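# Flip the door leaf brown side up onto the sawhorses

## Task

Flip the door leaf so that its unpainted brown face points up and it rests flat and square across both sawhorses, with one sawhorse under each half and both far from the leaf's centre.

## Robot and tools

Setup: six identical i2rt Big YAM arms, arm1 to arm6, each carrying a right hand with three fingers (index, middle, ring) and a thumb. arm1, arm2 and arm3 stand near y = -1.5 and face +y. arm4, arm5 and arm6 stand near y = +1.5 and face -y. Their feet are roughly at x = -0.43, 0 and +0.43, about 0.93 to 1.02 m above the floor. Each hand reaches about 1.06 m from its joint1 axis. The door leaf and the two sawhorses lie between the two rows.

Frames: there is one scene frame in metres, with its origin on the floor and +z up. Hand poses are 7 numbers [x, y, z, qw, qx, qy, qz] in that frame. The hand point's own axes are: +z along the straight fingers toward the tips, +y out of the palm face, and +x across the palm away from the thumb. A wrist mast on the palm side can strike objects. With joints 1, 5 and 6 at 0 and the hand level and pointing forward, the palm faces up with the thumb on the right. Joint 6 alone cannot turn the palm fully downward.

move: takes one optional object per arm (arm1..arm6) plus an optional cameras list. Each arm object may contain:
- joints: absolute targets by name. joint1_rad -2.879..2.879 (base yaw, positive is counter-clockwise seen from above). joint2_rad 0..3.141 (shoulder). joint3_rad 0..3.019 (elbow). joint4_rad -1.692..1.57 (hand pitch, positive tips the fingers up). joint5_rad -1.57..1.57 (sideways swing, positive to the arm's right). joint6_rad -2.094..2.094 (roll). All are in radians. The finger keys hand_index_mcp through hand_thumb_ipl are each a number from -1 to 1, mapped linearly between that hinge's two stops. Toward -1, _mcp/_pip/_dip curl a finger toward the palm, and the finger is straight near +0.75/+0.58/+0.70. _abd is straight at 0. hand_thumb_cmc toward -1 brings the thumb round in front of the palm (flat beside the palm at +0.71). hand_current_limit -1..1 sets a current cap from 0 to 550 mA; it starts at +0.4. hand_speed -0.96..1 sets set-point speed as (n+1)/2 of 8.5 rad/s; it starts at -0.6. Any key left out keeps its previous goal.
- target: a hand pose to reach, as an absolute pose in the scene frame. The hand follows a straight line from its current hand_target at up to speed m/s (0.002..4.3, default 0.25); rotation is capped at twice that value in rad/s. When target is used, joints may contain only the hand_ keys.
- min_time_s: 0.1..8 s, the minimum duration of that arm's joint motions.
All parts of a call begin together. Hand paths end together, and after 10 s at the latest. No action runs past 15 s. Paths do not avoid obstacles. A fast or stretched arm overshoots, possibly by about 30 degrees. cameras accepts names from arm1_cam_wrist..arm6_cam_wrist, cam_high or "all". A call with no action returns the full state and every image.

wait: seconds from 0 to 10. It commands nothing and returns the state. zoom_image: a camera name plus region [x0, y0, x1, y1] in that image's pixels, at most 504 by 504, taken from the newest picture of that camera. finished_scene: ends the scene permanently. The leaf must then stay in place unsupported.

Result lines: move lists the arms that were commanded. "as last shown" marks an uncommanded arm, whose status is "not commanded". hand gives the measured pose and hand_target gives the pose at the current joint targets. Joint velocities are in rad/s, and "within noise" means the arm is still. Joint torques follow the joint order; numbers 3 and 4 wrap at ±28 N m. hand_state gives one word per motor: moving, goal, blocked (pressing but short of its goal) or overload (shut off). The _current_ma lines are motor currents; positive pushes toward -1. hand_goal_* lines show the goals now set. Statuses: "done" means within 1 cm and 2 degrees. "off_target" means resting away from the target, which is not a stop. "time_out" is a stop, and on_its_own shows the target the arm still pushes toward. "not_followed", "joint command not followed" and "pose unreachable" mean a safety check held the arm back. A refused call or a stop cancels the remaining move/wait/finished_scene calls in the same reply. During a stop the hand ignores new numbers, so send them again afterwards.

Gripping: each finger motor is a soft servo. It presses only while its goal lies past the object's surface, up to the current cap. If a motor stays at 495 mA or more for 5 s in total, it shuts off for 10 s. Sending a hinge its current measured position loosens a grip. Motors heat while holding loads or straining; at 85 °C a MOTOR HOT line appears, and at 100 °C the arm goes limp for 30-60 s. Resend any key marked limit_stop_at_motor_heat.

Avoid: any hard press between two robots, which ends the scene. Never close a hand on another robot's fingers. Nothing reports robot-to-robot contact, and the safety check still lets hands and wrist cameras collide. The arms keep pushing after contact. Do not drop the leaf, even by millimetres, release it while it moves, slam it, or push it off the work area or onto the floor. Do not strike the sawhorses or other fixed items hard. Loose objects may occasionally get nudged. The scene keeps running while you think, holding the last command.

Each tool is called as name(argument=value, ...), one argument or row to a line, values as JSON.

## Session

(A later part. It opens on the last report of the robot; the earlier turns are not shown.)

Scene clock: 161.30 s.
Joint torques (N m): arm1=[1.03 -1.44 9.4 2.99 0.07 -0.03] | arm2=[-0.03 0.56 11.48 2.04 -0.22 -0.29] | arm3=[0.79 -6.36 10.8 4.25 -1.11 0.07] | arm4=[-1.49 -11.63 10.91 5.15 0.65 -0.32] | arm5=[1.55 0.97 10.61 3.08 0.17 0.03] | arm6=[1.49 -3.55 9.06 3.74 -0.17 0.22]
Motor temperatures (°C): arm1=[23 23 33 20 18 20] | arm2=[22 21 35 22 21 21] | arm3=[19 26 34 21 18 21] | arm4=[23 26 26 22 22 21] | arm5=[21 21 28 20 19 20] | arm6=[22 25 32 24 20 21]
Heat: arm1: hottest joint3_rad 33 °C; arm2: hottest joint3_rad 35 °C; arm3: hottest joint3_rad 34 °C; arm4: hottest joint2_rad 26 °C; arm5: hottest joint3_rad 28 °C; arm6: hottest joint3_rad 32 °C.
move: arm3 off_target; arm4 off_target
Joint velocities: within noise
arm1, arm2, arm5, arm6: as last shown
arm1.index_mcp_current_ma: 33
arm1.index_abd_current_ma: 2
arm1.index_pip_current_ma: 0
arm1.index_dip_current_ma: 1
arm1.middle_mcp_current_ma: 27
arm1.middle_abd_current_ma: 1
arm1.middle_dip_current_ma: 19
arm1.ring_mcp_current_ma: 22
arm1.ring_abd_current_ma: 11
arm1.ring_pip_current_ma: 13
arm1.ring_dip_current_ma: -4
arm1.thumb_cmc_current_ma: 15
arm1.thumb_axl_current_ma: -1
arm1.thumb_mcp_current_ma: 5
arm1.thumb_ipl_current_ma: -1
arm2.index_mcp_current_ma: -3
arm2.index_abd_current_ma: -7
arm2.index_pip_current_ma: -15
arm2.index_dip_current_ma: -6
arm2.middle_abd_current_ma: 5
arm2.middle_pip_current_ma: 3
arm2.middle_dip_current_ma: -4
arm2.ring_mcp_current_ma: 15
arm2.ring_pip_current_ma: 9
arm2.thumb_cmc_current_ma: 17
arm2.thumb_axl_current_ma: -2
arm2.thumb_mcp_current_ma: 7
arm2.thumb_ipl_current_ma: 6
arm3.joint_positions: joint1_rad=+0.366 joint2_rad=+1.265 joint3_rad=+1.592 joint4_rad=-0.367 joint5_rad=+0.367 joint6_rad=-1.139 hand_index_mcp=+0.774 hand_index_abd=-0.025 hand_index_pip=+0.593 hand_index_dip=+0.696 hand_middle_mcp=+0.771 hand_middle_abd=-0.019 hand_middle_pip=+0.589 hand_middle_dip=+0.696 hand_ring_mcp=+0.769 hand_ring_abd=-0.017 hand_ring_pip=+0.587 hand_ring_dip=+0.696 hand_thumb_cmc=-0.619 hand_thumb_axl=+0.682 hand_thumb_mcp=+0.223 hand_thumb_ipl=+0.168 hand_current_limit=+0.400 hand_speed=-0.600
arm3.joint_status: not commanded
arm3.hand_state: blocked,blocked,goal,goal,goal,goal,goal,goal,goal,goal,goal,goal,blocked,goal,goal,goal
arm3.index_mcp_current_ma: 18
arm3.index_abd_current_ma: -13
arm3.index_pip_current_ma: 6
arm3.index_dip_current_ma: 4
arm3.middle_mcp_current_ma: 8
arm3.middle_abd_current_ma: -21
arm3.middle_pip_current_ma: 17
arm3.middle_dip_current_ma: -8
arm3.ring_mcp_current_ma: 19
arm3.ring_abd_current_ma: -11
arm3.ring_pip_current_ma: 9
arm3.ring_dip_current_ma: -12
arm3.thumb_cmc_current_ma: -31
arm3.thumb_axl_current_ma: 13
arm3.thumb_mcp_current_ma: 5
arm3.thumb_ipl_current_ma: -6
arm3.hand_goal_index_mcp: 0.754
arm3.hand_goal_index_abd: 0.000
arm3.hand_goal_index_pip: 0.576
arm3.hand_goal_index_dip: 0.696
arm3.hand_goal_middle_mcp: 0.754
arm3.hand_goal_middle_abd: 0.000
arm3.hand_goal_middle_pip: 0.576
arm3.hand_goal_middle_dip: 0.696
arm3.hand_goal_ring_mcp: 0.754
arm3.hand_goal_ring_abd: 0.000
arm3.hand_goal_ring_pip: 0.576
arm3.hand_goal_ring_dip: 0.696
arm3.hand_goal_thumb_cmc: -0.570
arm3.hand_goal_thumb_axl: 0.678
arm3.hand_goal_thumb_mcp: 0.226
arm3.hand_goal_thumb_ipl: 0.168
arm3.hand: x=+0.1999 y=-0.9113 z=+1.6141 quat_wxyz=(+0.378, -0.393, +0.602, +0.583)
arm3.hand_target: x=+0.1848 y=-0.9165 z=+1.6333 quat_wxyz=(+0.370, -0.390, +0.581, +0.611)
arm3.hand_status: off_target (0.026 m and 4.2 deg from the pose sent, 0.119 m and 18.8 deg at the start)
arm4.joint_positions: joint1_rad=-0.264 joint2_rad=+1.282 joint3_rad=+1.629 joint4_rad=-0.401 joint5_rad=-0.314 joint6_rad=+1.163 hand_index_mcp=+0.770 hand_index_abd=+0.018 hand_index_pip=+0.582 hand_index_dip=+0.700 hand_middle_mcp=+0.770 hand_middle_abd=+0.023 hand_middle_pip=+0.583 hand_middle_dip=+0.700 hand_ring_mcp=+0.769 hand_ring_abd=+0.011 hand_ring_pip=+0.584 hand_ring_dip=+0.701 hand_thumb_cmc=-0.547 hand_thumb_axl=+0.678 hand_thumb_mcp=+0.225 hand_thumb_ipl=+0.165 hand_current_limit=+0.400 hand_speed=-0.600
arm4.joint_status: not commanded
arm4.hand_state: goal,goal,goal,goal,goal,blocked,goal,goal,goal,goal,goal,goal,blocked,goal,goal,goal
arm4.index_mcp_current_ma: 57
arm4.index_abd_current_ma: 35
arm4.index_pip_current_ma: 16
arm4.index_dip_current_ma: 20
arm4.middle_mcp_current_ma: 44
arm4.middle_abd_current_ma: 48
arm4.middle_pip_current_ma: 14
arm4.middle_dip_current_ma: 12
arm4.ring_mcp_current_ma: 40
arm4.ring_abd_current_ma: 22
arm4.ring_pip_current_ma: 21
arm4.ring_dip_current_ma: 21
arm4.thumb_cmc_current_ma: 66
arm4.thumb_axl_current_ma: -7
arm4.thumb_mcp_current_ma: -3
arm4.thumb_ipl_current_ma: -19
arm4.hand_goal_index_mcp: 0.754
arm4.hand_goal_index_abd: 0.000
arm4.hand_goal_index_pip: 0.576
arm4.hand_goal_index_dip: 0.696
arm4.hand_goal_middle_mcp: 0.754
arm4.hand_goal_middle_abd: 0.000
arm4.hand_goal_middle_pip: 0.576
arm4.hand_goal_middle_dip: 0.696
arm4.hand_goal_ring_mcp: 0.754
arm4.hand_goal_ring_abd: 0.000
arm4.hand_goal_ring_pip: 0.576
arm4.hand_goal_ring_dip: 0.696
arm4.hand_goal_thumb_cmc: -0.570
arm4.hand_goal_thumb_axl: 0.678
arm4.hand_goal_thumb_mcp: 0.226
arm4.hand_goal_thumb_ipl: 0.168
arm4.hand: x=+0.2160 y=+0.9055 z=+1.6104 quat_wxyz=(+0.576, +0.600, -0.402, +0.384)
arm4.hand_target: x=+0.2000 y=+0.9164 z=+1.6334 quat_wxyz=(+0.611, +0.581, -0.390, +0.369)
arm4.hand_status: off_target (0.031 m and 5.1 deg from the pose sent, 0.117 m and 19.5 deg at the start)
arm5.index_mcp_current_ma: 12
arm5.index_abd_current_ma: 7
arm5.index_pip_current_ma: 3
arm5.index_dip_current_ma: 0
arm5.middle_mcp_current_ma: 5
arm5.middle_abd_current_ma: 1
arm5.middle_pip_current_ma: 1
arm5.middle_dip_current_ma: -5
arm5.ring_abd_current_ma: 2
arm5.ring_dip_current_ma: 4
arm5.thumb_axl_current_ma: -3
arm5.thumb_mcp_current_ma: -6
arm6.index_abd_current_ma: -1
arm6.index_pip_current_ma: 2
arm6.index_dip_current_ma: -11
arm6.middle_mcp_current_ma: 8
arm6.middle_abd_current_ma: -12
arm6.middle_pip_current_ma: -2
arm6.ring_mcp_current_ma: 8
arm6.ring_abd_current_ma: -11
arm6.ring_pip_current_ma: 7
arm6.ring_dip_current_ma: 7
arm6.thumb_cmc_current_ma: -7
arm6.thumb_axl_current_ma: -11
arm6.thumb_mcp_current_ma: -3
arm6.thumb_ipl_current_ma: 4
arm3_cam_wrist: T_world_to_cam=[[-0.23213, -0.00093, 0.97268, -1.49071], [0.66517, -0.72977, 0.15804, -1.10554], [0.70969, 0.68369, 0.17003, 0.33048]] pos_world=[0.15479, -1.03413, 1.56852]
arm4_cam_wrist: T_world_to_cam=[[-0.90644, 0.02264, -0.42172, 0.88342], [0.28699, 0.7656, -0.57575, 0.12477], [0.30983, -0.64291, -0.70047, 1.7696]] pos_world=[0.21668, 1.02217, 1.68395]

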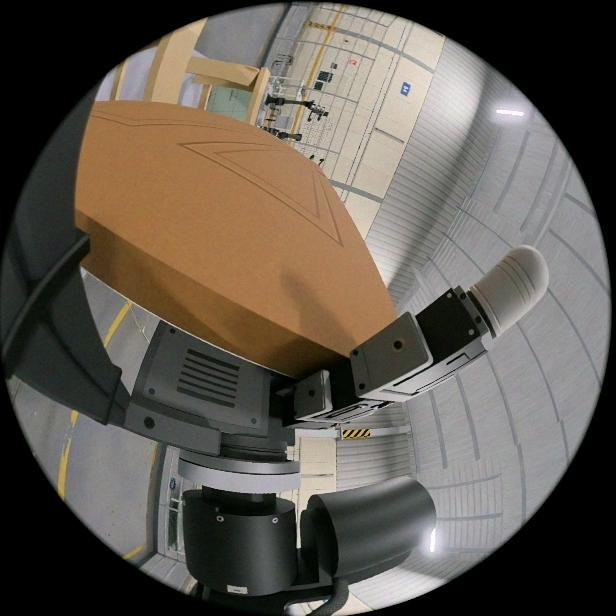

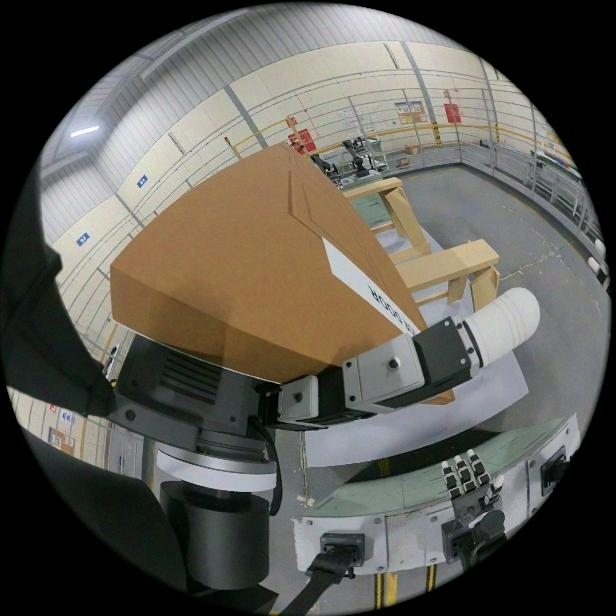

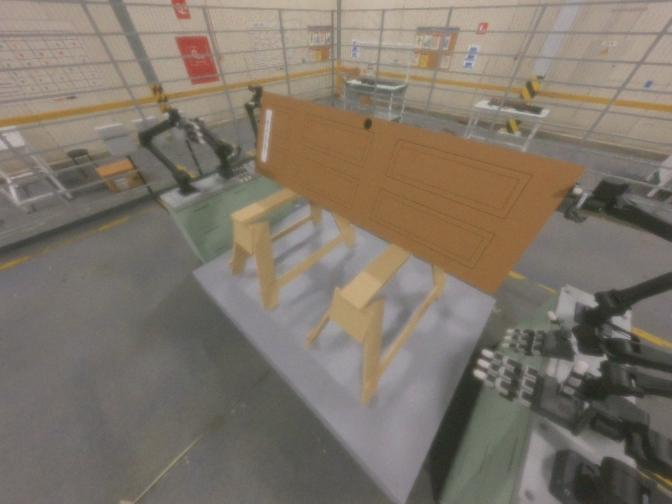

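move(
  arm2={"target": [0.22, -1.17, 1.16, 0.2, -0.2, 0.81, 0.51], "speed": 0.2},
  arm5={"target": [0.22, 1.19, 1.17, 0.51, 0.81, -0.2, 0.2], "speed": 0.2},
  cameras=[],
)

move(
  arm2={"target": [0.19, -1.06, 1.34, 0.3903, -0.3903, 0.5897, 0.5897], "speed": 0.2},
  arm5={"target": [0.20, 1.06, 1.34, 0.5897, 0.5897, -0.3903, 0.3903], "speed": 0.2},
  cameras=["arm2_cam_wrist", "arm5_cam_wrist", "cam_high"],
)

Scene clock: 164.40 s.
Joint torques (N m): arm1=[1.08 -1.44 9.42 2.95 0.08 -0.04] | arm2=[0.56 -2.67 14.5 1.88 -0.92 -0.23] | arm3=[1.08 -6.42 10.73 4.36 -1.12 0.07] | arm4=[-1.49 -11.63 10.91 5.15 0.65 -0.32] | arm5=[1.32 -5.71 11.29 2.76 0.88 -0.01] | arm6=[1.32 -3.37 9.02 3.64 -0.17 0.24]
Motor temperatures (°C): arm1=[23 22 33 20 18 20] | arm2=[22 21 35 22 21 21] | arm3=[19 25 35 21 18 21] | arm4=[23 26 26 22 22 21] | arm5=[21 20 27 20 19 20] | arm6=[22 25 32 24 20 21]
Heat: arm1: hottest joint3_rad 33 °C; arm2: hottest joint3_rad 35 °C; arm3: hottest joint3_rad 35 °C; arm4: hottest joint2_rad 26 °C; arm5: hottest joint3_rad 27 °C; arm6: hottest joint3_rad 32 °C.
move: arm2 off_target; arm5 off_target
Joint velocities: within noise
arm1, arm3, arm4, arm6: as last shown
arm1.index_mcp_current_ma: 27
arm1.index_abd_current_ma: 12
arm1.index_pip_current_ma: -4
arm1.index_dip_current_ma: 7
arm1.middle_mcp_current_ma: 9
arm1.middle_abd_current_ma: -6
arm1.middle_pip_current_ma: 8
arm1.middle_dip_current_ma: -1
arm1.ring_mcp_current_ma: 14
arm1.ring_abd_current_ma: 8
arm1.ring_pip_current_ma: 3
arm1.ring_dip_current_ma: 0
arm1.thumb_cmc_current_ma: 14
arm1.thumb_axl_current_ma: 5
arm1.thumb_mcp_current_ma: 0
arm1.thumb_ipl_current_ma: 5
arm2.joint_positions: joint1_rad=-1.068 joint2_rad=+1.088 joint3_rad=+0.375 joint4_rad=+0.038 joint5_rad=-0.771 joint6_rad=-1.063 hand_index_mcp=+0.770 hand_index_abd=-0.004 hand_index_pip=+0.582 hand_index_dip=+0.696 hand_middle_mcp=+0.764 hand_middle_abd=-0.003 hand_middle_pip=+0.578 hand_middle_dip=+0.696 hand_ring_mcp=+0.765 hand_ring_abd=-0.004 hand_ring_pip=+0.578 hand_ring_dip=+0.696 hand_thumb_cmc=-0.573 hand_thumb_axl=+0.671 hand_thumb_mcp=+0.224 hand_thumb_ipl=+0.167 hand_current_limit=+0.400 hand_speed=-0.600
arm2.joint_status: not commanded
arm2.hand_state: goal,goal,goal,goal,goal,goal,goal,goal,goal,goal,goal,goal,goal,goal,goal,goal
arm2.index_mcp_current_ma: 6
arm2.index_abd_current_ma: -4
arm2.index_pip_current_ma: -10
arm2.index_dip_current_ma: -9
arm2.middle_mcp_current_ma: -11
arm2.middle_abd_current_ma: 2
arm2.middle_pip_current_ma: 7
arm2.middle_dip_current_ma: -9
arm2.ring_mcp_current_ma: 16
arm2.ring_abd_current_ma: -4
arm2.ring_pip_current_ma: 6
arm2.ring_dip_current_ma: -3
arm2.thumb_cmc_current_ma: 3
arm2.thumb_axl_current_ma: 5
arm2.thumb_mcp_current_ma: 7
arm2.thumb_ipl_current_ma: 9
arm2.hand_goal_index_mcp: 0.754
arm2.hand_goal_index_abd: 0.000
arm2.hand_goal_index_pip: 0.576
arm2.hand_goal_index_dip: 0.696
arm2.hand_goal_middle_mcp: 0.754
arm2.hand_goal_middle_abd: 0.000
arm2.hand_goal_middle_pip: 0.576
arm2.hand_goal_middle_dip: 0.696
arm2.hand_goal_ring_mcp: 0.754
arm2.hand_goal_ring_abd: 0.000
arm2.hand_goal_ring_pip: 0.576
arm2.hand_goal_ring_dip: 0.696
arm2.hand_goal_thumb_cmc: -0.570
arm2.hand_goal_thumb_axl: 0.678
arm2.hand_goal_thumb_mcp: 0.226
arm2.hand_goal_thumb_ipl: 0.168
arm2.hand: x=+0.2038 y=-1.1790 z=+1.1350 quat_wxyz=(+0.171, -0.187, +0.827, +0.502)
arm2.hand_target: x=+0.2188 y=-1.1714 z=+1.1599 quat_wxyz=(+0.200, -0.200, +0.812, +0.511)
arm2.hand_status: off_target (0.031 m and 4.2 deg from the pose sent, 0.231 m and 39.0 deg at the start)
arm3.index_abd_current_ma: -12
arm3.index_pip_current_ma: 3
arm3.middle_mcp_current_ma: 11
arm3.middle_abd_current_ma: -16
arm3.middle_pip_current_ma: 16
arm3.middle_dip_current_ma: -4
arm3.ring_abd_current_ma: -8
arm3.ring_pip_current_ma: 11
arm3.ring_dip_current_ma: -8
arm3.thumb_cmc_current_ma: -32
arm3.thumb_axl_current_ma: 11
arm3.thumb_mcp_current_ma: 6
arm4.index_mcp_current_ma: 61
arm4.index_abd_current_ma: 33
arm4.index_pip_current_ma: 20
arm4.index_dip_current_ma: 18
arm4.middle_mcp_current_ma: 50
arm4.middle_abd_current_ma: 52
arm4.middle_pip_current_ma: 29
arm4.middle_dip_current_ma: 9
arm4.ring_mcp_current_ma: 44
arm4.ring_abd_current_ma: 18
arm4.ring_pip_current_ma: 16
arm4.thumb_cmc_current_ma: 58
arm4.thumb_axl_current_ma: -14
arm4.thumb_mcp_current_ma: 6
arm4.thumb_ipl_current_ma: -13
arm4.hand_target: x=+0.2001 y=+0.9164 z=+1.6334 quat_wxyz=(+0.611, +0.581, -0.390, +0.369)
arm5.joint_positions: joint1_rad=+1.041 joint2_rad=+1.262 joint3_rad=+0.359 joint4_rad=+0.217 joint5_rad=+0.871 joint6_rad=+1.128 hand_index_mcp=+0.774 hand_index_abd=+0.000 hand_index_pip=+0.585 hand_index_dip=+0.696 hand_middle_mcp=+0.776 hand_middle_abd=+0.000 hand_middle_pip=+0.583 hand_middle_dip=+0.696 hand_ring_mcp=+0.773 hand_ring_abd=-0.002 hand_ring_pip=+0.585 hand_ring_dip=+0.697 hand_thumb_cmc=-0.565 hand_thumb_axl=+0.680 hand_thumb_mcp=+0.224 hand_thumb_ipl=+0.168 hand_current_limit=+0.400 hand_speed=-0.600
arm5.joint_status: not commanded
arm5.hand_state: goal,goal,goal,goal,blocked,goal,goal,goal,goal,goal,goal,goal,goal,goal,goal,goal
arm5.index_mcp_current_ma: 8
arm5.index_abd_current_ma: 8
arm5.index_pip_current_ma: 6
arm5.index_dip_current_ma: -4
arm5.middle_mcp_current_ma: 4
arm5.middle_abd_current_ma: 1
arm5.middle_pip_current_ma: 2
arm5.middle_dip_current_ma: -7
arm5.ring_mcp_current_ma: -6
arm5.ring_abd_current_ma: 1
arm5.ring_pip_current_ma: -1
arm5.ring_dip_current_ma: 5
arm5.thumb_cmc_current_ma: 7
arm5.thumb_axl_current_ma: -5
arm5.thumb_mcp_current_ma: -11
arm5.thumb_ipl_current_ma: 11
arm5.hand_goal_index_mcp: 0.754
arm5.hand_goal_index_abd: 0.000
arm5.hand_goal_index_pip: 0.576
arm5.hand_goal_index_dip: 0.696
arm5.hand_goal_middle_mcp: 0.754
arm5.hand_goal_middle_abd: 0.000
arm5.hand_goal_middle_pip: 0.576
arm5.hand_goal_middle_dip: 0.696
arm5.hand_goal_ring_mcp: 0.754
arm5.hand_goal_ring_abd: 0.000
arm5.hand_goal_ring_pip: 0.576
arm5.hand_goal_ring_dip: 0.696
arm5.hand_goal_thumb_cmc: -0.570
arm5.hand_goal_thumb_axl: 0.678
arm5.hand_goal_thumb_mcp: 0.226
arm5.hand_goal_thumb_ipl: 0.168
arm5.hand: x=+0.2038 y=+1.1950 z=+1.1599 quat_wxyz=(+0.508, +0.821, -0.192, +0.178)
arm5.hand_target: x=+0.2196 y=+1.1906 z=+1.1701 quat_wxyz=(+0.511, +0.812, -0.200, +0.200)
arm5.hand_status: off_target (0.020 m and 2.9 deg from the pose sent, 0.231 m and 38.4 deg at the start)
arm6.index_mcp_current_ma: 4
arm6.index_abd_current_ma: 2
arm6.index_pip_current_ma: 6
arm6.index_dip_current_ma: -12
arm6.middle_mcp_current_ma: 9
arm6.middle_abd_current_ma: -7
arm6.middle_pip_current_ma: -7
arm6.middle_dip_current_ma: -1
arm6.ring_mcp_current_ma: 12
arm6.ring_abd_current_ma: -8
arm6.ring_pip_current_ma: 5
arm6.ring_dip_current_ma: 11
arm6.thumb_cmc_current_ma: -3
arm6.thumb_axl_current_ma: -10
arm6.thumb_mcp_current_ma: 0
arm6.thumb_ipl_current_ma: 6

Scene clock: 167.07 s.
Joint torques (N m): arm1=[1.08 -1.55 9.43 2.96 0.08 -0.03] | arm2=[1.96 -6.48 16.75 2.04 -0.39 -0.18] | arm3=[0.97 -6.48 10.77 4.22 -1.11 0.07] | arm4=[-1.49 -11.69 10.91 5.15 0.65 -0.32] | arm5=[-0.38 -8.35 14.78 3 -0.09 -0.09] | arm6=[1.49 -3.43 9.05 3.67 -0.18 0.22]
Motor temperatures (°C): arm1=[23 22 32 20 18 20] | arm2=[22 21 35 22 21 21] | arm3=[19 25 35 21 19 21] | arm4=[23 26 26 22 22 21] | arm5=[21 20 27 20 19 20] | arm6=[22 25 32 24 20 21]
Heat: arm1: hottest joint3_rad 32 °C; arm2: hottest joint3_rad 35 °C; arm3: hottest joint3_rad 35 °C; arm4: hottest joint2_rad 26 °C; arm5: hottest joint3_rad 27 °C; arm6: hottest joint3_rad 32 °C.
move: arm2 off_target; arm5 off_target
Joint velocities: within noise
arm1, arm3, arm4, arm6: as last shown
arm1.index_mcp_current_ma: 42
arm1.index_abd_current_ma: 16
arm1.index_pip_current_ma: 11
arm1.index_dip_current_ma: 3
arm1.middle_mcp_current_ma: 18
arm1.middle_abd_current_ma: 12
arm1.middle_pip_current_ma: 2
arm1.middle_dip_current_ma: 13
arm1.ring_mcp_current_ma: 19
arm1.ring_pip_current_ma: 20
arm1.ring_dip_current_ma: 8
arm1.thumb_cmc_current_ma: 12
arm1.thumb_axl_current_ma: -1
arm1.thumb_mcp_current_ma: 5
arm1.thumb_ipl_current_ma: 2
arm2.joint_positions: joint1_rad=-0.836 joint2_rad=+1.222 joint3_rad=+0.741 joint4_rad=+0.393 joint5_rad=-0.756 joint6_rad=-1.171 hand_index_mcp=+0.769 hand_index_abd=-0.005 hand_index_pip=+0.582 hand_index_dip=+0.696 hand_middle_mcp=+0.764 hand_middle_abd=-0.003 hand_middle_pip=+0.578 hand_middle_dip=+0.696 hand_ring_mcp=+0.764 hand_ring_abd=-0.004 hand_ring_pip=+0.578 hand_ring_dip=+0.696 hand_thumb_cmc=-0.582 hand_thumb_axl=+0.671 hand_thumb_mcp=+0.224 hand_thumb_ipl=+0.167 hand_current_limit=+0.400 hand_speed=-0.600
arm2.joint_status: not commanded
arm2.hand_state: goal,goal,goal,goal,goal,goal,goal,goal,goal,goal,goal,goal,goal,goal,goal,goal
arm2.index_mcp_current_ma: -7
arm2.index_abd_current_ma: 3
arm2.index_pip_current_ma: 4
arm2.index_dip_current_ma: -3
arm2.middle_mcp_current_ma: 0
arm2.middle_abd_current_ma: 2
arm2.middle_pip_current_ma: 12
arm2.middle_dip_current_ma: -2
arm2.ring_mcp_current_ma: 12
arm2.ring_abd_current_ma: -4
arm2.ring_pip_current_ma: 12
arm2.ring_dip_current_ma: -11
arm2.thumb_cmc_current_ma: 2
arm2.thumb_axl_current_ma: -1
arm2.thumb_mcp_current_ma: 2
arm2.thumb_ipl_current_ma: 4
arm2.hand_goal_index_mcp: 0.754
arm2.hand_goal_index_abd: 0.000
arm2.hand_goal_index_pip: 0.576
arm2.hand_goal_index_dip: 0.696
arm2.hand_goal_middle_mcp: 0.754
arm2.hand_goal_middle_abd: 0.000
arm2.hand_goal_middle_pip: 0.576
arm2.hand_goal_middle_dip: 0.696
arm2.hand_goal_ring_mcp: 0.754
arm2.hand_goal_ring_abd: 0.000
arm2.hand_goal_ring_pip: 0.576
arm2.hand_goal_ring_dip: 0.696
arm2.hand_goal_thumb_cmc: -0.570
arm2.hand_goal_thumb_axl: 0.678
arm2.hand_goal_thumb_mcp: 0.226
arm2.hand_goal_thumb_ipl: 0.168
arm2.hand: x=+0.1882 y=-1.0694 z=+1.3103 quat_wxyz=(+0.366, -0.378, +0.619, +0.583)
arm2.hand_target: x=+0.1891 y=-1.0618 z=+1.3393 quat_wxyz=(+0.390, -0.390, +0.590, +0.589)
arm2.hand_status: off_target (0.031 m and 4.7 deg from the pose sent, 0.237 m and 45.1 deg at the start)
arm3.index_mcp_current_ma: 15
arm3.index_abd_current_ma: -15
arm3.index_pip_current_ma: 6
arm3.index_dip_current_ma: 1
arm3.middle_mcp_current_ma: 10
arm3.middle_abd_current_ma: -14
arm3.middle_pip_current_ma: 15
arm3.middle_dip_current_ma: -6
arm3.ring_mcp_current_ma: 20
arm3.ring_abd_current_ma: -10
arm3.ring_pip_current_ma: 9
arm3.ring_dip_current_ma: -7
arm3.thumb_cmc_current_ma: -28
arm3.thumb_axl_current_ma: 12
arm3.thumb_mcp_current_ma: 4
arm3.thumb_ipl_current_ma: -3
arm4.index_mcp_current_ma: 63
arm4.index_abd_current_ma: 29
arm4.index_pip_current_ma: 28
arm4.index_dip_current_ma: 21
arm4.middle_mcp_current_ma: 42
arm4.middle_abd_current_ma: 43
arm4.middle_pip_current_ma: 23
arm4.middle_dip_current_ma: 8
arm4.ring_mcp_current_ma: 45
arm4.ring_abd_current_ma: 16
arm4.ring_pip_current_ma: 21
arm4.ring_dip_current_ma: 23
arm4.thumb_cmc_current_ma: 70
arm4.thumb_axl_current_ma: -12
arm4.thumb_mcp_current_ma: 2
arm4.thumb_ipl_current_ma: -8
arm5.joint_positions: joint1_rad=+0.751 joint2_rad=+1.274 joint3_rad=+0.693 joint4_rad=+0.549 joint5_rad=+0.802 joint6_rad=+1.147 hand_index_mcp=+0.773 hand_index_abd=+0.002 hand_index_pip=+0.585 hand_index_dip=+0.696 hand_middle_mcp=+0.776 hand_middle_abd=+0.000 hand_middle_pip=+0.583 hand_middle_dip=+0.696 hand_ring_mcp=+0.773 hand_ring_abd=+0.001 hand_ring_pip=+0.585 hand_ring_dip=+0.697 hand_thumb_cmc=-0.555 hand_thumb_axl=+0.680 hand_thumb_mcp=+0.224 hand_thumb_ipl=+0.168 hand_current_limit=+0.400 hand_speed=-0.600
arm5.joint_status: not commanded
arm5.hand_state: goal,goal,goal,goal,blocked,goal,goal,goal,goal,goal,goal,goal,goal,goal,goal,goal
arm5.index_mcp_current_ma: 10
arm5.index_abd_current_ma: 10
arm5.index_pip_current_ma: 8
arm5.index_dip_current_ma: -3
arm5.middle_mcp_current_ma: 6
arm5.middle_abd_current_ma: 1
arm5.middle_pip_current_ma: 2
arm5.middle_dip_current_ma: -3
arm5.ring_mcp_current_ma: -7
arm5.ring_abd_current_ma: 2
arm5.ring_pip_current_ma: 2
arm5.ring_dip_current_ma: 6
arm5.thumb_cmc_current_ma: 8
arm5.thumb_axl_current_ma: -6
arm5.thumb_mcp_current_ma: -7
arm5.thumb_ipl_current_ma: 6
arm5.hand_goal_index_mcp: 0.754
arm5.hand_goal_index_abd: 0.000
arm5.hand_goal_index_pip: 0.576
arm5.hand_goal_index_dip: 0.696
arm5.hand_goal_middle_mcp: 0.754
arm5.hand_goal_middle_abd: 0.000
arm5.hand_goal_middle_pip: 0.576
arm5.hand_goal_middle_dip: 0.696
arm5.hand_goal_ring_mcp: 0.754
arm5.hand_goal_ring_abd: 0.000
arm5.hand_goal_ring_pip: 0.576
arm5.hand_goal_ring_dip: 0.696
arm5.hand_goal_thumb_cmc: -0.570
arm5.hand_goal_thumb_axl: 0.678
arm5.hand_goal_thumb_mcp: 0.226
arm5.hand_goal_thumb_ipl: 0.168
arm5.hand: x=+0.1959 y=+1.0723 z=+1.3228 quat_wxyz=(+0.586, +0.611, -0.379, +0.373)
arm5.hand_target: x=+0.1994 y=+1.0610 z=+1.3399 quat_wxyz=(+0.590, +0.590, -0.390, +0.390)
arm5.hand_status: off_target (0.022 m and 3.5 deg from the pose sent, 0.225 m and 43.8 deg at the start)
arm6.index_mcp_current_ma: 9
arm6.index_abd_current_ma: -1
arm6.index_pip_current_ma: 1
arm6.index_dip_current_ma: -8
arm6.middle_mcp_current_ma: 5
arm6.middle_abd_current_ma: -8
arm6.middle_pip_current_ma: -9
arm6.middle_dip_current_ma: 2
arm6.ring_mcp_current_ma: 6
arm6.ring_pip_current_ma: 0
arm6.ring_dip_current_ma: 5
arm6.thumb_cmc_current_ma: -4
arm6.thumb_axl_current_ma: -14
arm6.thumb_mcp_current_ma: -4
arm6.thumb_ipl_current_ma: 5
arm2_cam_wrist: T_world_to_cam=[[-0.20377, 0.07853, 0.97586, -1.11682], [0.64914, -0.73533, 0.19472, -1.21297], [0.73287, 0.67315, 0.09886, 0.57671]] pos_world=[0.13717, -1.19243, 1.26904]
arm5_cam_wrist: T_world_to_cam=[[-0.9159, 0.02315, -0.40073, 0.71336], [0.27984, 0.75254, -0.59613, -0.11946], [0.28777, -0.65814, -0.69573, 1.69832]] pos_world=[0.19808, 1.19111, 1.39623]

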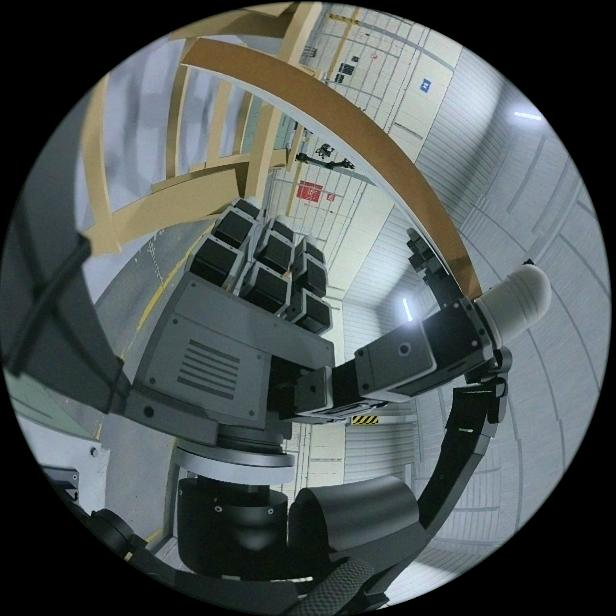

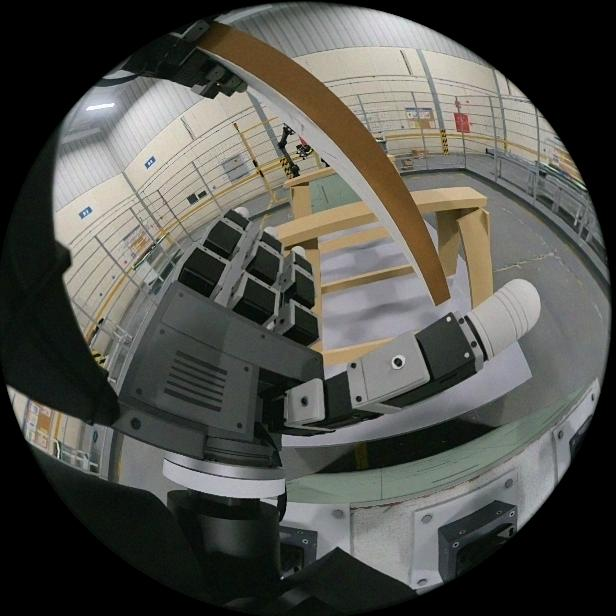

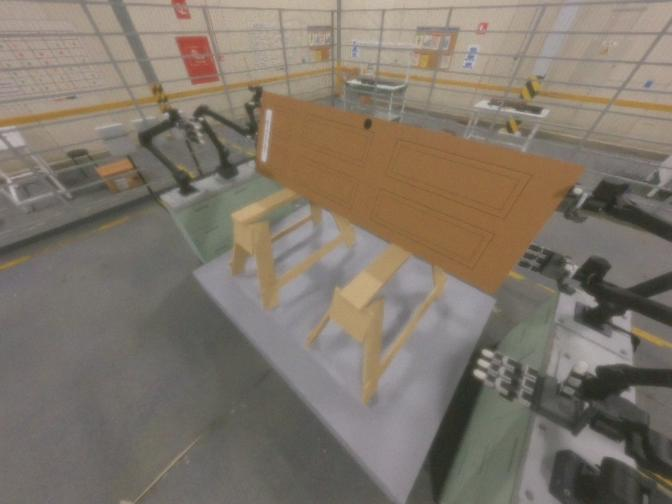

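move(
  arm2={"target": [0.13, -0.915, 1.395, 0.3903, -0.3903, 0.5797, 0.6], "speed": 0.12},
  arm5={"target": [0.145, 0.915, 1.39, 0.6, 0.5797, -0.3903, 0.3903], "speed": 0.12},
  cameras=["arm2_cam_wrist", "arm5_cam_wrist"],
)

Scene clock: 169.60 s.
Joint torques (N m): arm1=[1.08 -1.44 9.4 2.99 0.07 -0.03] | arm2=[1.49 -10.17 17.91 1.22 -0.11 -0.02] | arm3=[0.85 -6.36 10.8 4.27 -1.13 0.07] | arm4=[-1.49 -11.69 10.92 5.15 0.65 -0.32] | arm5=[-0.21 -11.52 16.06 2 -0.15 -0.15] | arm6=[1.44 -3.55 9.07 3.7 -0.17 0.22]
Motor temperatures (°C): arm1=[23 22 32 20 18 20] | arm2=[22 21 35 22 21 21] | arm3=[19 25 35 21 19 21] | arm4=[23 26 26 22 22 21] | arm5=[21 20 27 20 19 20] | arm6=[22 24 31 24 20 21]
Heat: arm1: hottest joint3_rad 32 °C; arm2: hottest joint3_rad 35 °C; arm3: hottest joint3_rad 35 °C; arm4: hottest joint2_rad 26 °C; arm5: hottest joint3_rad 27 °C; arm6: hottest joint3_rad 31 °C.
move: arm2 off_target; arm5 off_target
Joint velocities: within noise
arm1, arm3, arm4, arm6: as last shown
arm1.index_mcp_current_ma: 33
arm1.index_abd_current_ma: 9
arm1.index_pip_current_ma: 2
arm1.index_dip_current_ma: -9
arm1.middle_mcp_current_ma: 15
arm1.middle_abd_current_ma: 4
arm1.middle_dip_current_ma: 14
arm1.ring_mcp_current_ma: 21
arm1.ring_abd_current_ma: -1
arm1.ring_pip_current_ma: 21
arm1.ring_dip_current_ma: 10
arm1.thumb_cmc_current_ma: 31
arm1.thumb_axl_current_ma: 8
arm1.thumb_mcp_current_ma: -7
arm1.thumb_ipl_current_ma: 4
arm2.joint_positions: joint1_rad=-0.525 joint2_rad=+1.412 joint3_rad=+1.046 joint4_rad=+0.334 joint5_rad=-0.470 joint6_rad=-1.171 hand_index_mcp=+0.769 hand_index_abd=-0.005 hand_index_pip=+0.581 hand_index_dip=+0.696 hand_middle_mcp=+0.764 hand_middle_abd=-0.003 hand_middle_pip=+0.578 hand_middle_dip=+0.696 hand_ring_mcp=+0.764 hand_ring_abd=-0.004 hand_ring_pip=+0.578 hand_ring_dip=+0.696 hand_thumb_cmc=-0.582 hand_thumb_axl=+0.671 hand_thumb_mcp=+0.224 hand_thumb_ipl=+0.167 hand_current_limit=+0.400 hand_speed=-0.600
arm2.joint_status: not commanded
arm2.hand_state: goal,goal,goal,goal,goal,goal,goal,goal,goal,goal,goal,goal,goal,goal,goal,goal
arm2.index_mcp_current_ma: 3
arm2.index_abd_current_ma: -3
arm2.index_pip_current_ma: 0
arm2.index_dip_current_ma: -11
arm2.middle_mcp_current_ma: -12
arm2.middle_abd_current_ma: 16
arm2.middle_pip_current_ma: 13
arm2.middle_dip_current_ma: 0
arm2.ring_mcp_current_ma: 17
arm2.ring_abd_current_ma: -11
arm2.ring_pip_current_ma: 3
arm2.ring_dip_current_ma: -9
arm2.thumb_cmc_current_ma: 10
arm2.thumb_axl_current_ma: 8
arm2.thumb_mcp_current_ma: 16
arm2.thumb_ipl_current_ma: 5
arm2.hand_goal_index_mcp: 0.754
arm2.hand_goal_index_abd: 0.000
arm2.hand_goal_index_pip: 0.576
arm2.hand_goal_index_dip: 0.696
arm2.hand_goal_middle_mcp: 0.754
arm2.hand_goal_middle_abd: 0.000
arm2.hand_goal_middle_pip: 0.576
arm2.hand_goal_middle_dip: 0.696
arm2.hand_goal_ring_mcp: 0.754
arm2.hand_goal_ring_abd: 0.000
arm2.hand_goal_ring_pip: 0.576
arm2.hand_goal_ring_dip: 0.696
arm2.hand_goal_thumb_cmc: -0.570
arm2.hand_goal_thumb_axl: 0.678
arm2.hand_goal_thumb_mcp: 0.226
arm2.hand_goal_thumb_ipl: 0.168
arm2.hand: x=+0.1283 y=-0.9259 z=+1.3650 quat_wxyz=(+0.379, -0.393, +0.595, +0.590)
arm2.hand_target: x=+0.1294 y=-0.9174 z=+1.3945 quat_wxyz=(+0.390, -0.390, +0.579, +0.600)
arm2.hand_status: off_target (0.032 m and 2.5 deg from the pose sent, 0.185 m and 5.8 deg at the start)
arm3.index_mcp_current_ma: 14
arm3.index_abd_current_ma: -12
arm3.index_pip_current_ma: 5
arm3.middle_mcp_current_ma: 6
arm3.middle_abd_current_ma: -15
arm3.middle_pip_current_ma: 13
arm3.ring_mcp_current_ma: 17
arm3.ring_abd_current_ma: -7
arm3.ring_pip_current_ma: 8
arm3.ring_dip_current_ma: -10
arm3.thumb_cmc_current_ma: -29
arm3.thumb_axl_current_ma: 13
arm3.thumb_mcp_current_ma: 6
arm3.thumb_ipl_current_ma: -2
arm4.index_mcp_current_ma: 57
arm4.index_abd_current_ma: 36
arm4.index_pip_current_ma: 19
arm4.index_dip_current_ma: 11
arm4.middle_mcp_current_ma: 39
arm4.middle_pip_current_ma: 13
arm4.middle_dip_current_ma: 4
arm4.ring_mcp_current_ma: 38
arm4.ring_abd_current_ma: 12
arm4.ring_pip_current_ma: 15
arm4.ring_dip_current_ma: 16
arm4.thumb_axl_current_ma: -11
arm4.thumb_mcp_current_ma: 7
arm4.thumb_ipl_current_ma: -13
arm5.joint_positions: joint1_rad=+0.443 joint2_rad=+1.434 joint3_rad=+0.984 joint4_rad=+0.470 joint5_rad=+0.512 joint6_rad=+1.147 hand_index_mcp=+0.773 hand_index_abd=+0.002 hand_index_pip=+0.585 hand_index_dip=+0.696 hand_middle_mcp=+0.776 hand_middle_abd=+0.002 hand_middle_pip=+0.583 hand_middle_dip=+0.696 hand_ring_mcp=+0.773 hand_ring_abd=+0.002 hand_ring_pip=+0.585 hand_ring_dip=+0.697 hand_thumb_cmc=-0.554 hand_thumb_axl=+0.680 hand_thumb_mcp=+0.225 hand_thumb_ipl=+0.168 hand_current_limit=+0.400 hand_speed=-0.600
arm5.joint_status: not commanded
arm5.hand_state: goal,goal,goal,goal,blocked,goal,goal,goal,goal,goal,goal,goal,goal,goal,goal,goal
arm5.index_mcp_current_ma: 9
arm5.index_abd_current_ma: 8
arm5.index_pip_current_ma: 9
arm5.index_dip_current_ma: 1
arm5.middle_mcp_current_ma: 7
arm5.middle_abd_current_ma: 2
arm5.middle_pip_current_ma: 5
arm5.middle_dip_current_ma: -6
arm5.ring_mcp_current_ma: -3
arm5.ring_abd_current_ma: 0
arm5.ring_pip_current_ma: -1
arm5.ring_dip_current_ma: 6
arm5.thumb_cmc_current_ma: 8
arm5.thumb_axl_current_ma: -2
arm5.thumb_mcp_current_ma: -5
arm5.thumb_ipl_current_ma: 10
arm5.hand_goal_index_mcp: 0.754
arm5.hand_goal_index_abd: 0.000
arm5.hand_goal_index_pip: 0.576
arm5.hand_goal_index_dip: 0.696
arm5.hand_goal_middle_mcp: 0.754
arm5.hand_goal_middle_abd: 0.000
arm5.hand_goal_middle_pip: 0.576
arm5.hand_goal_middle_dip: 0.696
arm5.hand_goal_ring_mcp: 0.754
arm5.hand_goal_ring_abd: 0.000
arm5.hand_goal_ring_pip: 0.576
arm5.hand_goal_ring_dip: 0.696
arm5.hand_goal_thumb_cmc: -0.570
arm5.hand_goal_thumb_axl: 0.678
arm5.hand_goal_thumb_mcp: 0.226
arm5.hand_goal_thumb_ipl: 0.168
arm5.hand: x=+0.1444 y=+0.9292 z=+1.3748 quat_wxyz=(+0.595, +0.590, -0.387, +0.384)
arm5.hand_target: x=+0.1447 y=+0.9162 z=+1.3899 quat_wxyz=(+0.600, +0.580, -0.390, +0.390)
arm5.hand_status: off_target (0.021 m and 1.5 deg from the pose sent, 0.179 m and 4.6 deg at the start)
arm6.index_mcp_current_ma: 7
arm6.index_abd_current_ma: -3
arm6.index_dip_current_ma: -14
arm6.middle_mcp_current_ma: 7
arm6.middle_pip_current_ma: -5
arm6.ring_mcp_current_ma: 9
arm6.ring_abd_current_ma: -4
arm6.ring_pip_current_ma: -2
arm6.ring_dip_current_ma: 7
arm6.thumb_cmc_current_ma: -3
arm6.thumb_axl_current_ma: -10
arm2_cam_wrist: T_world_to_cam=[[-0.25033, 0.03831, 0.9674, -1.21344], [0.65853, -0.72573, 0.19914, -1.07743], [0.7097, 0.68692, 0.15645, 0.45574]] pos_world=[0.08232, -1.04849, 1.31715]
arm5_cam_wrist: T_world_to_cam=[[-0.90197, 0.02359, -0.43116, 0.72969], [0.31325, 0.723, -0.61575, 0.0833], [0.2972, -0.69045, -0.65951, 1.63395]] pos_world=[0.14644, 1.05073, 1.44351]

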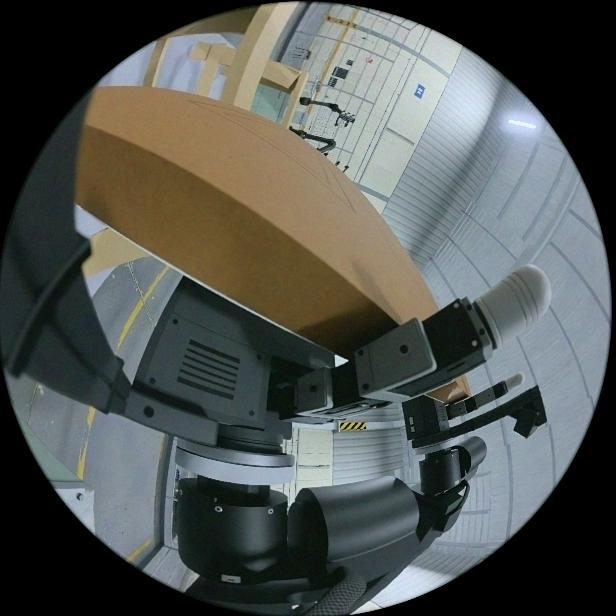

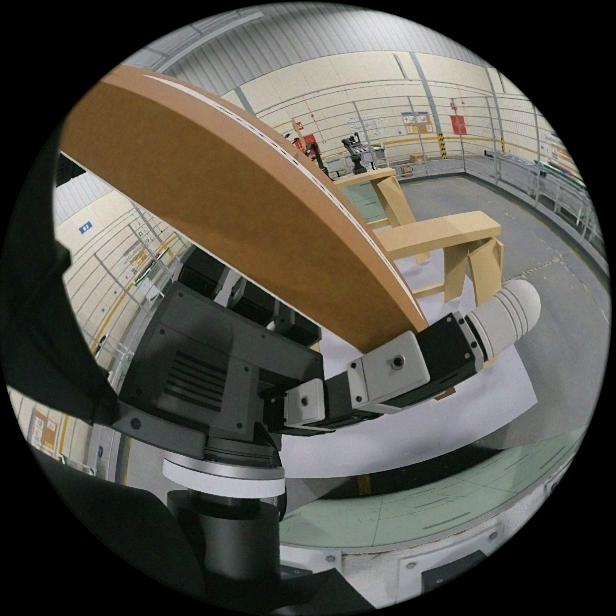

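move(
  arm1={"target": [-0.10, -1.08, 1.20, -0.5, 0.5, 0.5, 0.5], "speed": 0.2, "joints": {"hand_thumb_cmc": 0.714}},
  arm6={"target": [-0.10, 1.08, 1.22, 0.5, 0.5, 0.5, -0.5], "speed": 0.2, "joints": {"hand_thumb_cmc": 0.714}},
  arm2={"target": [0.08, -0.915, 1.415, 0.3903, -0.3903, 0.5797, 0.6], "speed": 0.03},
  arm5={"target": [0.095, 0.915, 1.405, 0.6, 0.5797, -0.3903, 0.3903], "speed": 0.03},
  cameras=["arm1_cam_wrist", "arm6_cam_wrist", "cam_high"],
)

Scene clock: 175.03 s.
Joint torques (N m): arm1=[-0.15 -6.53 10.65 2.63 -0.12 0.11] | arm2=[4.54 -12.98 16.8 1.44 -0.13 -0.09] | arm3=[0.73 -6.3 10.74 4.21 -1.01 0.07] | arm4=[-1.49 -11.63 10.91 5.15 0.6 -0.32] | arm5=[-0.97 -14.21 13.59 2.11 -0.04 -0.13] | arm6=[2.67 -5.71 7.54 3.34 0.12 0.18]
Motor temperatures (°C): arm1=[23 22 32 20 18 20] | arm2=[22 21 35 22 21 21] | arm3=[19 25 35 21 19 21] | arm4=[23 26 27 23 22 21] | arm5=[21 21 27 20 19 20] | arm6=[22 24 31 24 20 21]
Heat: arm1: hottest joint3_rad 32 °C; arm2: hottest joint3_rad 35 °C; arm3: hottest joint3_rad 35 °C; arm4: hottest joint3_rad 27 °C; arm5: hottest joint3_rad 27 °C; arm6: hottest joint3_rad 31 °C.
move: arm1 off_target; arm2 off_target; arm5 off_target; arm6 done
Joint velocities: within noise
arm1.joint_positions: joint1_rad=-0.756 joint2_rad=+1.343 joint3_rad=+0.494 joint4_rad=+0.797 joint5_rad=-0.813 joint6_rad=+1.557 hand_index_mcp=+0.751 hand_index_abd=+0.010 hand_index_pip=+0.573 hand_index_dip=+0.698 hand_middle_mcp=+0.754 hand_middle_abd=+0.009 hand_middle_pip=+0.573 hand_middle_dip=+0.697 hand_ring_mcp=+0.750 hand_ring_abd=+0.011 hand_ring_pip=+0.576 hand_ring_dip=+0.694 hand_thumb_cmc=+0.714 hand_thumb_axl=+0.684 hand_thumb_mcp=+0.225 hand_thumb_ipl=+0.168 hand_current_limit=+0.400 hand_speed=-0.600
arm1.joint_status: all done
arm1.hand_state: goal,goal,goal,goal,goal,goal,goal,goal,goal,goal,goal,goal,goal,goal,goal,goal
arm1.index_mcp_current_ma: 14
arm1.index_abd_current_ma: 6
arm1.index_pip_current_ma: 2
arm1.index_dip_current_ma: 0
arm1.middle_mcp_current_ma: -7
arm1.middle_abd_current_ma: -12
arm1.middle_pip_current_ma: 2
arm1.middle_dip_current_ma: 17
arm1.ring_mcp_current_ma: 4
arm1.ring_abd_current_ma: 4
arm1.ring_pip_current_ma: 5
arm1.ring_dip_current_ma: 0
arm1.thumb_cmc_current_ma: 5
arm1.thumb_axl_current_ma: 8
arm1.thumb_mcp_current_ma: 6
arm1.thumb_ipl_current_ma: -10
arm1.hand_goal_index_mcp: 0.754
arm1.hand_goal_index_abd: 0.000
arm1.hand_goal_index_pip: 0.576
arm1.hand_goal_index_dip: 0.696
arm1.hand_goal_middle_mcp: 0.754
arm1.hand_goal_middle_abd: 0.000
arm1.hand_goal_middle_pip: 0.576
arm1.hand_goal_middle_dip: 0.696
arm1.hand_goal_ring_mcp: 0.754
arm1.hand_goal_ring_abd: 0.000
arm1.hand_goal_ring_pip: 0.576
arm1.hand_goal_ring_dip: 0.696
arm1.hand_goal_thumb_cmc: 0.714
arm1.hand_goal_thumb_axl: 0.678
arm1.hand_goal_thumb_mcp: 0.226
arm1.hand_goal_thumb_ipl: 0.168
arm1.hand: x=-0.1136 y=-1.0890 z=+1.1825 quat_wxyz=(-0.499, +0.512, +0.503, +0.485)
arm1.hand_target: x=-0.1008 y=-1.0810 z=+1.2002 quat_wxyz=(-0.500, +0.500, +0.500, +0.500)
arm1.hand_status: off_target (0.024 m and 2.3 deg from the pose sent, 0.336 m and 90.6 deg at the start)
arm2.joint_positions: joint1_rad=-0.460 joint2_rad=+1.380 joint3_rad=+1.046 joint4_rad=+0.276 joint5_rad=-0.371 joint6_rad=-1.164 hand_index_mcp=+0.769 hand_index_abd=-0.005 hand_index_pip=+0.581 hand_index_dip=+0.696 hand_middle_mcp=+0.764 hand_middle_abd=-0.003 hand_middle_pip=+0.578 hand_middle_dip=+0.696 hand_ring_mcp=+0.764 hand_ring_abd=-0.004 hand_ring_pip=+0.578 hand_ring_dip=+0.696 hand_thumb_cmc=-0.585 hand_thumb_axl=+0.687 hand_thumb_mcp=+0.233 hand_thumb_ipl=+0.168 hand_current_limit=+0.400 hand_speed=-0.600
arm2.joint_status: not commanded
arm2.hand_state: goal,goal,goal,goal,goal,goal,goal,goal,goal,goal,goal,goal,goal,goal,goal,goal
arm2.index_mcp_current_ma: -6
arm2.index_abd_current_ma: -3
arm2.index_pip_current_ma: -11
arm2.index_dip_current_ma: -22
arm2.middle_mcp_current_ma: 0
arm2.middle_abd_current_ma: 3
arm2.middle_pip_current_ma: 8
arm2.middle_dip_current_ma: -5
arm2.ring_mcp_current_ma: 4
arm2.ring_abd_current_ma: -16
arm2.ring_pip_current_ma: 11
arm2.ring_dip_current_ma: -1
arm2.thumb_cmc_current_ma: 16
arm2.thumb_axl_current_ma: 15
arm2.thumb_mcp_current_ma: 12
arm2.thumb_ipl_current_ma: 12
arm2.hand_goal_index_mcp: 0.754
arm2.hand_goal_index_abd: 0.000
arm2.hand_goal_index_pip: 0.576
arm2.hand_goal_index_dip: 0.696
arm2.hand_goal_middle_mcp: 0.754
arm2.hand_goal_middle_abd: 0.000
arm2.hand_goal_middle_pip: 0.576
arm2.hand_goal_middle_dip: 0.696
arm2.hand_goal_ring_mcp: 0.754
arm2.hand_goal_ring_abd: 0.000
arm2.hand_goal_ring_pip: 0.576
arm2.hand_goal_ring_dip: 0.696
arm2.hand_goal_thumb_cmc: -0.570
arm2.hand_goal_thumb_axl: 0.678
arm2.hand_goal_thumb_mcp: 0.226
arm2.hand_goal_thumb_ipl: 0.168
arm2.hand: x=+0.1051 y=-0.9178 z=+1.3712 quat_wxyz=(+0.380, -0.383, +0.612, +0.578)
arm2.hand_target: x=+0.0802 y=-0.9183 z=+1.4139 quat_wxyz=(+0.390, -0.390, +0.580, +0.600)
arm2.hand_status: off_target (0.051 m and 4.7 deg from the pose sent, 0.070 m and 2.5 deg at the start)
arm3, arm4: as last shown
arm3.joint_positions: joint1_rad=+0.366 joint2_rad=+1.265 joint3_rad=+1.592 joint4_rad=-0.365 joint5_rad=+0.366 joint6_rad=-1.139 hand_index_mcp=+0.774 hand_index_abd=-0.025 hand_index_pip=+0.593 hand_index_dip=+0.696 hand_middle_mcp=+0.771 hand_middle_abd=-0.019 hand_middle_pip=+0.589 hand_middle_dip=+0.696 hand_ring_mcp=+0.769 hand_ring_abd=-0.017 hand_ring_pip=+0.587 hand_ring_dip=+0.696 hand_thumb_cmc=-0.619 hand_thumb_axl=+0.682 hand_thumb_mcp=+0.223 hand_thumb_ipl=+0.168 hand_current_limit=+0.400 hand_speed=-0.600
arm3.index_mcp_current_ma: 19
arm3.index_abd_current_ma: -10
arm3.index_pip_current_ma: 2
arm3.index_dip_current_ma: 3
arm3.middle_mcp_current_ma: 10
arm3.middle_abd_current_ma: -17
arm3.middle_pip_current_ma: 20
arm3.middle_dip_current_ma: -4
arm3.ring_mcp_current_ma: 23
arm3.ring_abd_current_ma: -10
arm3.ring_pip_current_ma: 12
arm3.ring_dip_current_ma: -5
arm3.thumb_cmc_current_ma: -32
arm3.thumb_mcp_current_ma: 7
arm3.hand: x=+0.1996 y=-0.9115 z=+1.6146 quat_wxyz=(+0.377, -0.393, +0.601, +0.584)
arm4.joint_positions: joint1_rad=-0.264 joint2_rad=+1.282 joint3_rad=+1.629 joint4_rad=-0.400 joint5_rad=-0.312 joint6_rad=+1.163 hand_index_mcp=+0.770 hand_index_abd=+0.018 hand_index_pip=+0.582 hand_index_dip=+0.700 hand_middle_mcp=+0.770 hand_middle_abd=+0.023 hand_middle_pip=+0.583 hand_middle_dip=+0.700 hand_ring_mcp=+0.769 hand_ring_abd=+0.011 hand_ring_pip=+0.584 hand_ring_dip=+0.701 hand_thumb_cmc=-0.547 hand_thumb_axl=+0.678 hand_thumb_mcp=+0.225 hand_thumb_ipl=+0.165 hand_current_limit=+0.400 hand_speed=-0.600
arm4.index_mcp_current_ma: 63
arm4.index_abd_current_ma: 24
arm4.index_pip_current_ma: 26
arm4.middle_mcp_current_ma: 43
arm4.middle_abd_current_ma: 46
arm4.middle_pip_current_ma: 30
arm4.middle_dip_current_ma: 1
arm4.ring_mcp_current_ma: 39
arm4.ring_abd_current_ma: 16
arm4.ring_dip_current_ma: 14
arm4.thumb_cmc_current_ma: 65
arm4.thumb_axl_current_ma: -7
arm4.thumb_mcp_current_ma: 3
arm4.thumb_ipl_current_ma: -18
arm4.hand: x=+0.2157 y=+0.9056 z=+1.6105 quat_wxyz=(+0.576, +0.599, -0.402, +0.384)
arm4.hand_target: x=+0.2000 y=+0.9164 z=+1.6334 quat_wxyz=(+0.611, +0.581, -0.390, +0.369)
arm5.joint_positions: joint1_rad=+0.355 joint2_rad=+1.403 joint3_rad=+0.984 joint4_rad=+0.426 joint5_rad=+0.412 joint6_rad=+1.149 hand_index_mcp=+0.773 hand_index_abd=+0.002 hand_index_pip=+0.585 hand_index_dip=+0.696 hand_middle_mcp=+0.776 hand_middle_abd=+0.002 hand_middle_pip=+0.583 hand_middle_dip=+0.696 hand_ring_mcp=+0.773 hand_ring_abd=+0.002 hand_ring_pip=+0.585 hand_ring_dip=+0.697 hand_thumb_cmc=-0.554 hand_thumb_axl=+0.680 hand_thumb_mcp=+0.225 hand_thumb_ipl=+0.168 hand_current_limit=+0.400 hand_speed=-0.600
arm5.joint_status: not commanded
arm5.hand_state: goal,goal,goal,goal,blocked,goal,goal,goal,goal,goal,goal,goal,goal,goal,goal,goal
arm5.index_mcp_current_ma: 9
arm5.index_abd_current_ma: 5
arm5.index_pip_current_ma: 5
arm5.index_dip_current_ma: -2
arm5.middle_mcp_current_ma: 6
arm5.middle_abd_current_ma: 3
arm5.middle_pip_current_ma: 3
arm5.middle_dip_current_ma: -5
arm5.ring_mcp_current_ma: -6
arm5.ring_abd_current_ma: 3
arm5.ring_pip_current_ma: 5
arm5.ring_dip_current_ma: 1
arm5.thumb_cmc_current_ma: 8
arm5.thumb_axl_current_ma: -3
arm5.thumb_mcp_current_ma: -7
arm5.thumb_ipl_current_ma: 9
arm5.hand_goal_index_mcp: 0.754
arm5.hand_goal_index_abd: 0.000
arm5.hand_goal_index_pip: 0.576
arm5.hand_goal_index_dip: 0.696
arm5.hand_goal_middle_mcp: 0.754
arm5.hand_goal_middle_abd: 0.000
arm5.hand_goal_middle_pip: 0.576
arm5.hand_goal_middle_dip: 0.696
arm5.hand_goal_ring_mcp: 0.754
arm5.hand_goal_ring_abd: 0.000
arm5.hand_goal_ring_pip: 0.576
arm5.hand_goal_ring_dip: 0.696
arm5.hand_goal_thumb_cmc: -0.570
arm5.hand_goal_thumb_axl: 0.678
arm5.hand_goal_thumb_mcp: 0.226
arm5.hand_goal_thumb_ipl: 0.168
arm5.hand: x=+0.1078 y=+0.9164 z=+1.3832 quat_wxyz=(+0.591, +0.596, -0.384, +0.385)
arm5.hand_target: x=+0.0950 y=+0.9157 z=+1.4048 quat_wxyz=(+0.600, +0.579, -0.390, +0.390)
arm5.hand_status: off_target (0.025 m and 2.4 deg from the pose sent, 0.060 m and 1.5 deg at the start)
arm6.joint_positions: joint1_rad=+0.756 joint2_rad=+1.262 joint3_rad=+0.581 joint4_rad=+0.673 joint5_rad=+0.785 joint6_rad=-1.574 hand_index_mcp=+0.756 hand_index_abd=-0.022 hand_index_pip=+0.576 hand_index_dip=+0.698 hand_middle_mcp=+0.755 hand_middle_abd=-0.020 hand_middle_pip=+0.575 hand_middle_dip=+0.699 hand_ring_mcp=+0.751 hand_ring_abd=-0.018 hand_ring_pip=+0.574 hand_ring_dip=+0.698 hand_thumb_cmc=+0.712 hand_thumb_axl=+0.675 hand_thumb_mcp=+0.227 hand_thumb_ipl=+0.169 hand_current_limit=+0.400 hand_speed=-0.600
arm6.joint_status: all done
arm6.hand_state: goal,blocked,goal,goal,goal,goal,goal,goal,goal,goal,goal,goal,goal,goal,goal,goal
arm6.index_mcp_current_ma: 8
arm6.index_abd_current_ma: -6
arm6.index_pip_current_ma: 3
arm6.index_dip_current_ma: -14
arm6.middle_mcp_current_ma: 5
arm6.middle_abd_current_ma: -10
arm6.middle_pip_current_ma: -5
arm6.middle_dip_current_ma: 2
arm6.ring_mcp_current_ma: 7
arm6.ring_abd_current_ma: -7
arm6.ring_pip_current_ma: 3
arm6.ring_dip_current_ma: 8
arm6.thumb_cmc_current_ma: 2
arm6.thumb_axl_current_ma: -6
arm6.thumb_mcp_current_ma: -3
arm6.thumb_ipl_current_ma: 8
arm6.hand_goal_index_mcp: 0.754
arm6.hand_goal_index_abd: 0.000
arm6.hand_goal_index_pip: 0.576
arm6.hand_goal_index_dip: 0.696
arm6.hand_goal_middle_mcp: 0.754
arm6.hand_goal_middle_abd: 0.000
arm6.hand_goal_middle_pip: 0.576
arm6.hand_goal_middle_dip: 0.696
arm6.hand_goal_ring_mcp: 0.754
arm6.hand_goal_ring_abd: 0.000
arm6.hand_goal_ring_pip: 0.576
arm6.hand_goal_ring_dip: 0.696
arm6.hand_goal_thumb_cmc: 0.714
arm6.hand_goal_thumb_axl: 0.678
arm6.hand_goal_thumb_mcp: 0.226
arm6.hand_goal_thumb_ipl: 0.168
arm6.hand: x=-0.1018 y=+1.0778 z=+1.2227 quat_wxyz=(+0.495, +0.498, +0.503, -0.503)
arm6.hand_target: x=-0.1001 y=+1.0800 z=+1.2201 quat_wxyz=(+0.500, +0.500, +0.500, -0.500)
arm6.hand_status: done (0.004 m and 0.8 deg from the pose sent, 0.355 m and 1.7 deg at the start)
arm1_cam_wrist: T_world_to_cam=[[0.60938, -0.09206, -0.78751, 0.92364], [-0.55224, -0.76198, -0.33825, -0.54613], [-0.56893, 0.64102, -0.51518, 1.3667]] pos_world=[-0.08689, -1.2072, 1.24674]
arm6_cam_wrist: T_world_to_cam=[[0.62433, -0.04172, 0.78004, -0.80696], [-0.52268, 0.71979, 0.45684, -1.43201], [-0.58052, -0.69294, 0.42758, 0.29308]] pos_world=[-0.07454, 1.20017, 1.15835]

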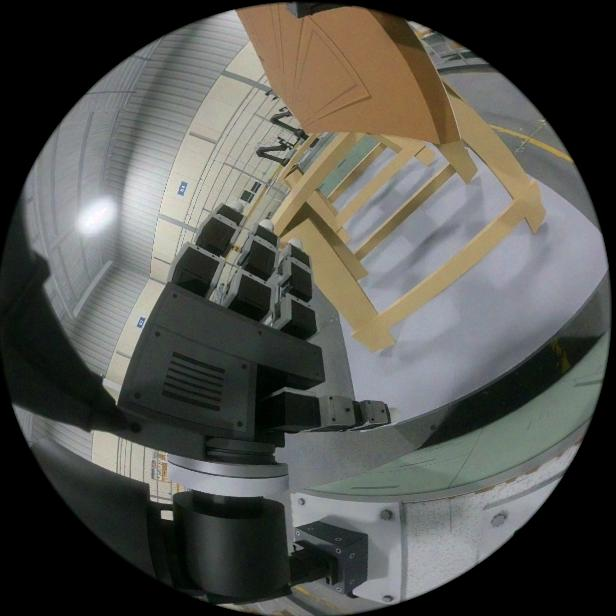

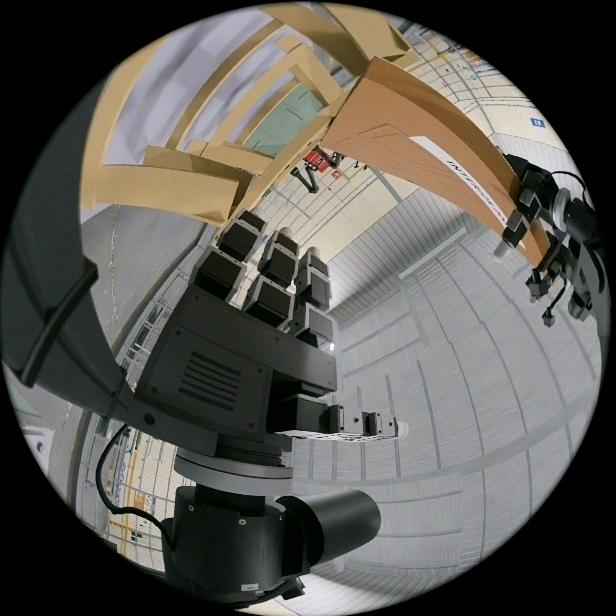

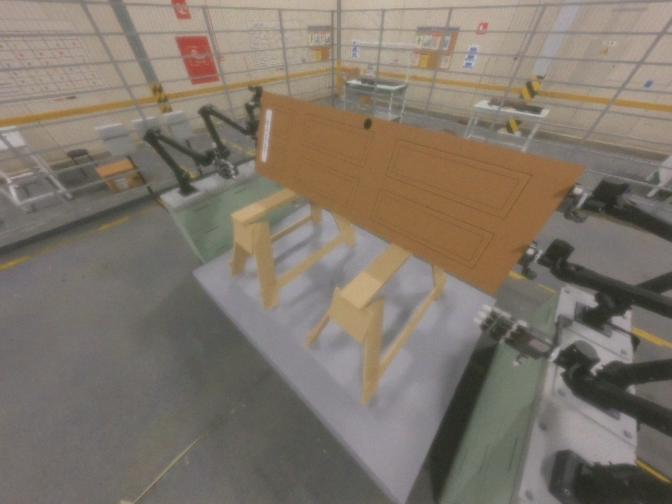

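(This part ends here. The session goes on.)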